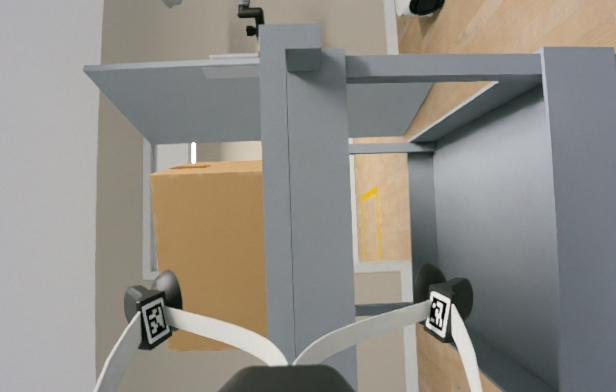

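Call:
move --blocking false --r1 '{"base":{"translate_m":0.16},"pace":"slow","contact_limits":{"translate_m":0.2}}' --cameras '[]'

Call:
wait --seconds 4 --cameras '[]'

Call:
move --blocking false --r1 '{"joints":{"gripper_m":-0.01}}' --cameras '[]'

Call:
wait --seconds 2 --cameras '["r1_head_camera","r1_wrist_camera"]'

Scene clock: 612.30 s.
move: r1 moving
r1.base_odometry: x=-4.386 y=-1.393 heading=+0.666
r1.turned_by_wheels: +0.000
r1.turned_by_imu: +0.000
r1.base_tilt: forward=-1.6 right=+1.3
r1.lidar_m: 0.55 2.98 2.04 1.90 1.93 2.53 2.59 2.67 3.03 2.82 2.87 0.60
r1.base_status: translate_m moving
r1.joint_positions: lift_m=+0.660 arm_m=+0.000 wrist_yaw_rad=-0.002 wrist_pitch_rad=+0.000 wrist_roll_rad=+1.569 gripper_m=+0.120
r1.joint_status: not commanded
r1.measured_speeds: translate_m=+0.048 strafe_m=+0.000 rotate_rad=+0.000 lift_m=+0.000 arm_m=+0.000 wrist_yaw_rad=+0.000 wrist_pitch_rad=+0.000 wrist_roll_rad=+0.000
r1.motor_effort: lift_m=+15(15) arm_m=+4(4) wheel_0=+4(6) wheel_1=+3(4) wheel_2=-5(7)
r1.servo_current: wrist_yaw_rad=59(65) wrist_pitch_rad=39(52) wrist_roll_rad=39(52) gripper_m=46(52)
r1.contact_limits: translate_m 0.2
r1.hand_pose: x=+0.4591 y=-0.0879 z=+0.8384 quat_wxyz=(+0.708, +0.706, -0.001, -0.001) (m; r1's base frame)
r1.wrist_depth_mm: - - - - - 1537 1160 / - - - 421 - 433 427 / - - - 418 - - - / - - 615 357 - - - / - - 634 353 - - - / - - 647 347 192 196 - / - - - 145 - - -
r2: as last shown
r2.base_tilt: forward=-0.7 right=+0.0
r2.lidar_m: 0.40 0.48 1.57 4.84 2.36 1.41 1.20 1.22 1.11 0.96 0.96 0.60
r2.motor_effort: lift_m=+18(18) arm_m=-8(8) wheel_0=+0(1) wheel_1=+0(0) wheel_2=+0(0)
r2.servo_current: wrist_yaw_rad=46(52) wrist_pitch_rad=39(46) wrist_roll_rad=52(59) gripper_m=91(91)
r2.contact_limits: translate_m 0.6
r2.wrist_depth_mm: - - 249 162 234 226 220 / - - 250 163 234 227 223 / - - 251 163 236 228 223 / - - 254 167 237 230 224 / 1397 1618 255 166 239 230 225 / - 1808 186 167 181 232 227 / 1921 - 258 - 240 231 228
pictures: none
No camera images: "cameras" was empty.

Scene clock: 614.70 s.
earlier move: r1 done
r1.base_odometry: x=-4.270 y=-1.301 heading=+0.666
r1.turned_by_wheels: +0.000
r1.turned_by_imu: -0.001
r1.base_tilt: forward=-1.6 right=+1.3
r1.lidar_m: 0.43 0.42 2.06 1.91 1.95 2.57 2.74 2.80 2.98 2.82 2.85 0.46
r1.base_status: done
r1.joint_positions: lift_m=+0.660 arm_m=+0.000 wrist_yaw_rad=-0.002 wrist_pitch_rad=+0.000 wrist_roll_rad=+1.569 gripper_m=+0.120
r1.joint_status: not commanded
r1.measured_speeds: all 0
r1.motor_effort: lift_m=+15(15) arm_m=+4(4) wheel_0=+2(8) wheel_1=+1(8) wheel_2=-3(7)
r1.servo_current: wrist_yaw_rad=33(65) wrist_pitch_rad=39(52) wrist_roll_rad=52(65) gripper_m=46(52)
r1.contact_limits: translate_m 0.2
r1.hand_pose: x=+0.4591 y=-0.0879 z=+0.8384 quat_wxyz=(+0.708, +0.706, -0.001, -0.001) (m; r1's base frame)
r1.wrist_depth_mm: - - - 272 278 1537 1118 / - - - - - 1808 - / - - - - 842 - - / - 466 469 - - - - / - 484 480 - 265 - - / - 484 211 263 198 197 - / - 508 508 147 - - -
r2.base_odometry: x=-2.946 y=+0.578 heading=-2.008
r2.turned_by_wheels: +0.000
r2.turned_by_imu: +0.000
r2.base_tilt: forward=-0.6 right=+0.1
r2.lidar_m: 0.41 0.47 1.55 4.84 2.34 1.41 1.22 1.22 1.10 0.95 0.97 0.60
r2.base_status: not commanded
r2.joint_positions: lift_m=+0.860 arm_m=+0.000 wrist_yaw_rad=+0.502 wrist_pitch_rad=+0.001 wrist_roll_rad=+0.000 gripper_m=-0.029
r2.joint_status: not commanded
r2.measured_speeds: all 0
r2.motor_effort: lift_m=+18(18) arm_m=-7(8) wheel_0=+0(1) wheel_1=+0(1) wheel_2=+0(0)
r2.servo_current: wrist_yaw_rad=52(65) wrist_pitch_rad=39(52) wrist_roll_rad=33(59) gripper_m=91(98)
r2.contact_limits: translate_m 0.6
r2.hand_pose: x=+0.4660 y=+0.0622 z=+1.0378 quat_wxyz=(+0.969, +0.000, +0.001, +0.248) (m; r2's base frame)
r2.wrist_depth_mm: - - 248 162 234 226 220 / - - 250 163 235 227 221 / - - 252 163 236 228 223 / - - 253 167 236 229 224 / 1430 1618 256 166 239 230 225 / - 1863 186 167 181 232 227 / 1808 - 257 - 240 230 228
wait: 2.40 of 4 s (r1 has come to rest)
pictures: none
No camera images: "cameras" was empty.

Scene clock: 615.20 s.
move: r1 moving
r1.base_odometry: x=-4.270 y=-1.301 heading=+0.666
r1.turned_by_wheels: +0.000
r1.turned_by_imu: +0.000
r1.base_tilt: forward=-1.6 right=+1.3
r1.lidar_m: 0.39 0.40 2.05 1.90 1.95 2.55 2.75 2.82 3.03 2.81 2.84 0.48
r1.base_status: not commanded
r1.joint_positions: lift_m=+0.660 arm_m=+0.000 wrist_yaw_rad=-0.002 wrist_pitch_rad=+0.000 wrist_roll_rad=+1.569 gripper_m=+0.106
r1.joint_status: gripper_m moving
r1.measured_speeds: all 0
r1.motor_effort: lift_m=+15(15) arm_m=+4(4) wheel_0=+2(3) wheel_1=+2(2) wheel_2=-3(3)
r1.servo_current: wrist_yaw_rad=52(59) wrist_pitch_rad=39(39) wrist_roll_rad=52(65) gripper_m=78(85)
r1.contact_limits: translate_m 0.2
r1.hand_pose: x=+0.4591 y=-0.0879 z=+0.8384 quat_wxyz=(+0.708, +0.706, -0.001, -0.001) (m; r1's base frame)
r1.wrist_depth_mm: - - - 273 279 1576 1118 / - - - - - 1808 - / - - - - 842 - - / - 469 469 - - - - / - 484 480 - 266 - - / - 492 204 264 198 - - / - 508 508 145 - - -
r2: as last shown
r2.base_tilt: forward=-0.7 right=+0.0
r2.lidar_m: 0.40 0.50 1.57 4.85 2.36 1.39 1.21 1.21 1.11 0.98 0.95 0.60
r2.motor_effort: lift_m=+18(18) arm_m=-8(8) wheel_0=+0(1) wheel_1=+0(0) wheel_2=+0(0)
r2.servo_current: wrist_yaw_rad=52(52) wrist_pitch_rad=39(46) wrist_roll_rad=46(59) gripper_m=91(91)
r2.contact_limits: translate_m 0.6
r2.wrist_depth_mm: - - 249 162 233 226 221 / - - 250 163 234 227 221 / - - 252 164 236 229 224 / - - 253 167 238 229 224 / 1397 1618 255 166 239 229 224 / - 1863 185 166 181 231 226 / 1808 - 258 - 239 231 228
pictures: none
No camera images: "cameras" was empty.

Scene clock: 616.80 s.
earlier move: r1 done
r1.base_odometry: x=-4.270 y=-1.301 heading=+0.666
r1.turned_by_wheels: +0.000
r1.turned_by_imu: +0.000
r1.base_tilt: forward=-1.6 right=+1.2
r1.lidar_m: 0.41 0.44 2.05 1.92 1.95 2.56 2.75 2.80 2.99 2.81 2.87 0.47
r1.base_status: not commanded
r1.joint_positions: lift_m=+0.660 arm_m=+0.000 wrist_yaw_rad=-0.002 wrist_pitch_rad=-0.008 wrist_roll_rad=+1.569 gripper_m=-0.009
r1.joint_status: all done
r1.measured_speeds: all 0
r1.motor_effort: lift_m=+15(15) arm_m=+2(4) wheel_0=+2(3) wheel_1=+1(2) wheel_2=-3(3)
r1.servo_current: wrist_yaw_rad=52(65) wrist_pitch_rad=59(59) wrist_roll_rad=46(65) gripper_m=65(156)
r1.contact_limits: translate_m 0.2
r1.hand_pose: x=+0.4591 y=-0.0879 z=+0.8407 quat_wxyz=(+0.708, +0.706, -0.003, +0.002) (m; r1's base frame)
r1.wrist_depth_mm: - - - 263 263 1661 1308 / - - - 263 263 1983 - / - - - 263 262 - - / - 477 469 260 262 - - / - 492 484 260 260 - - / - - 196 201 182 - - / - 150 512 201 180 - -
r2.base_odometry: x=-2.946 y=+0.578 heading=-2.008
r2.turned_by_wheels: +0.000
r2.turned_by_imu: +0.000
r2.base_tilt: forward=-0.7 right=+0.0
r2.lidar_m: 0.42 0.47 1.55 4.82 2.36 1.41 1.21 1.20 1.11 0.97 0.98 0.59
r2.base_status: not commanded
r2.joint_positions: lift_m=+0.860 arm_m=+0.000 wrist_yaw_rad=+0.502 wrist_pitch_rad=+0.001 wrist_roll_rad=+0.000 gripper_m=-0.029
r2.joint_status: not commanded
r2.measured_speeds: all 0
r2.motor_effort: lift_m=+18(19) arm_m=-7(8) wheel_0=+0(1) wheel_1=+0(0) wheel_2=+0(1)
r2.servo_current: wrist_yaw_rad=39(52) wrist_pitch_rad=39(46) wrist_roll_rad=52(59) gripper_m=91(98)
r2.contact_limits: translate_m 0.6
r2.hand_pose: x=+0.4660 y=+0.0622 z=+1.0378 quat_wxyz=(+0.969, +0.000, +0.001, +0.248) (m; r2's base frame)
r2.wrist_depth_mm: - - 249 162 233 227 220 / - - 250 163 235 227 221 / - - 252 163 236 229 223 / - - 253 167 237 229 224 / 1397 1618 256 166 239 230 225 / - - 186 167 181 231 228 / 1661 - 258 - 239 230 228
wait: 1.60 of 2 s (r1 has come to rest)
pictures: r1_head_camera, r1_wrist_camera
Images, in order (width x height): r1_head_camera 420x560, r1_wrist_camera 616x392.

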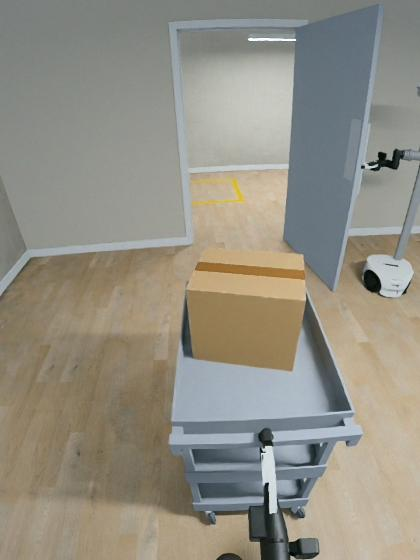

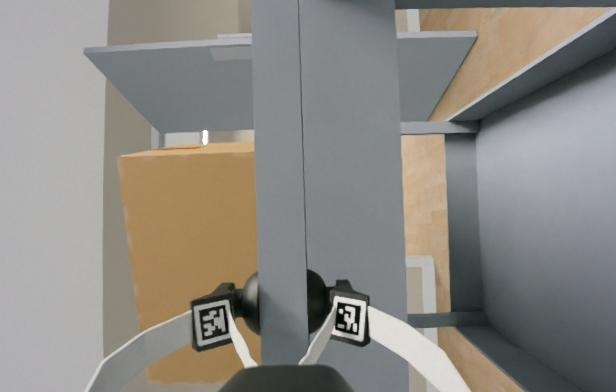

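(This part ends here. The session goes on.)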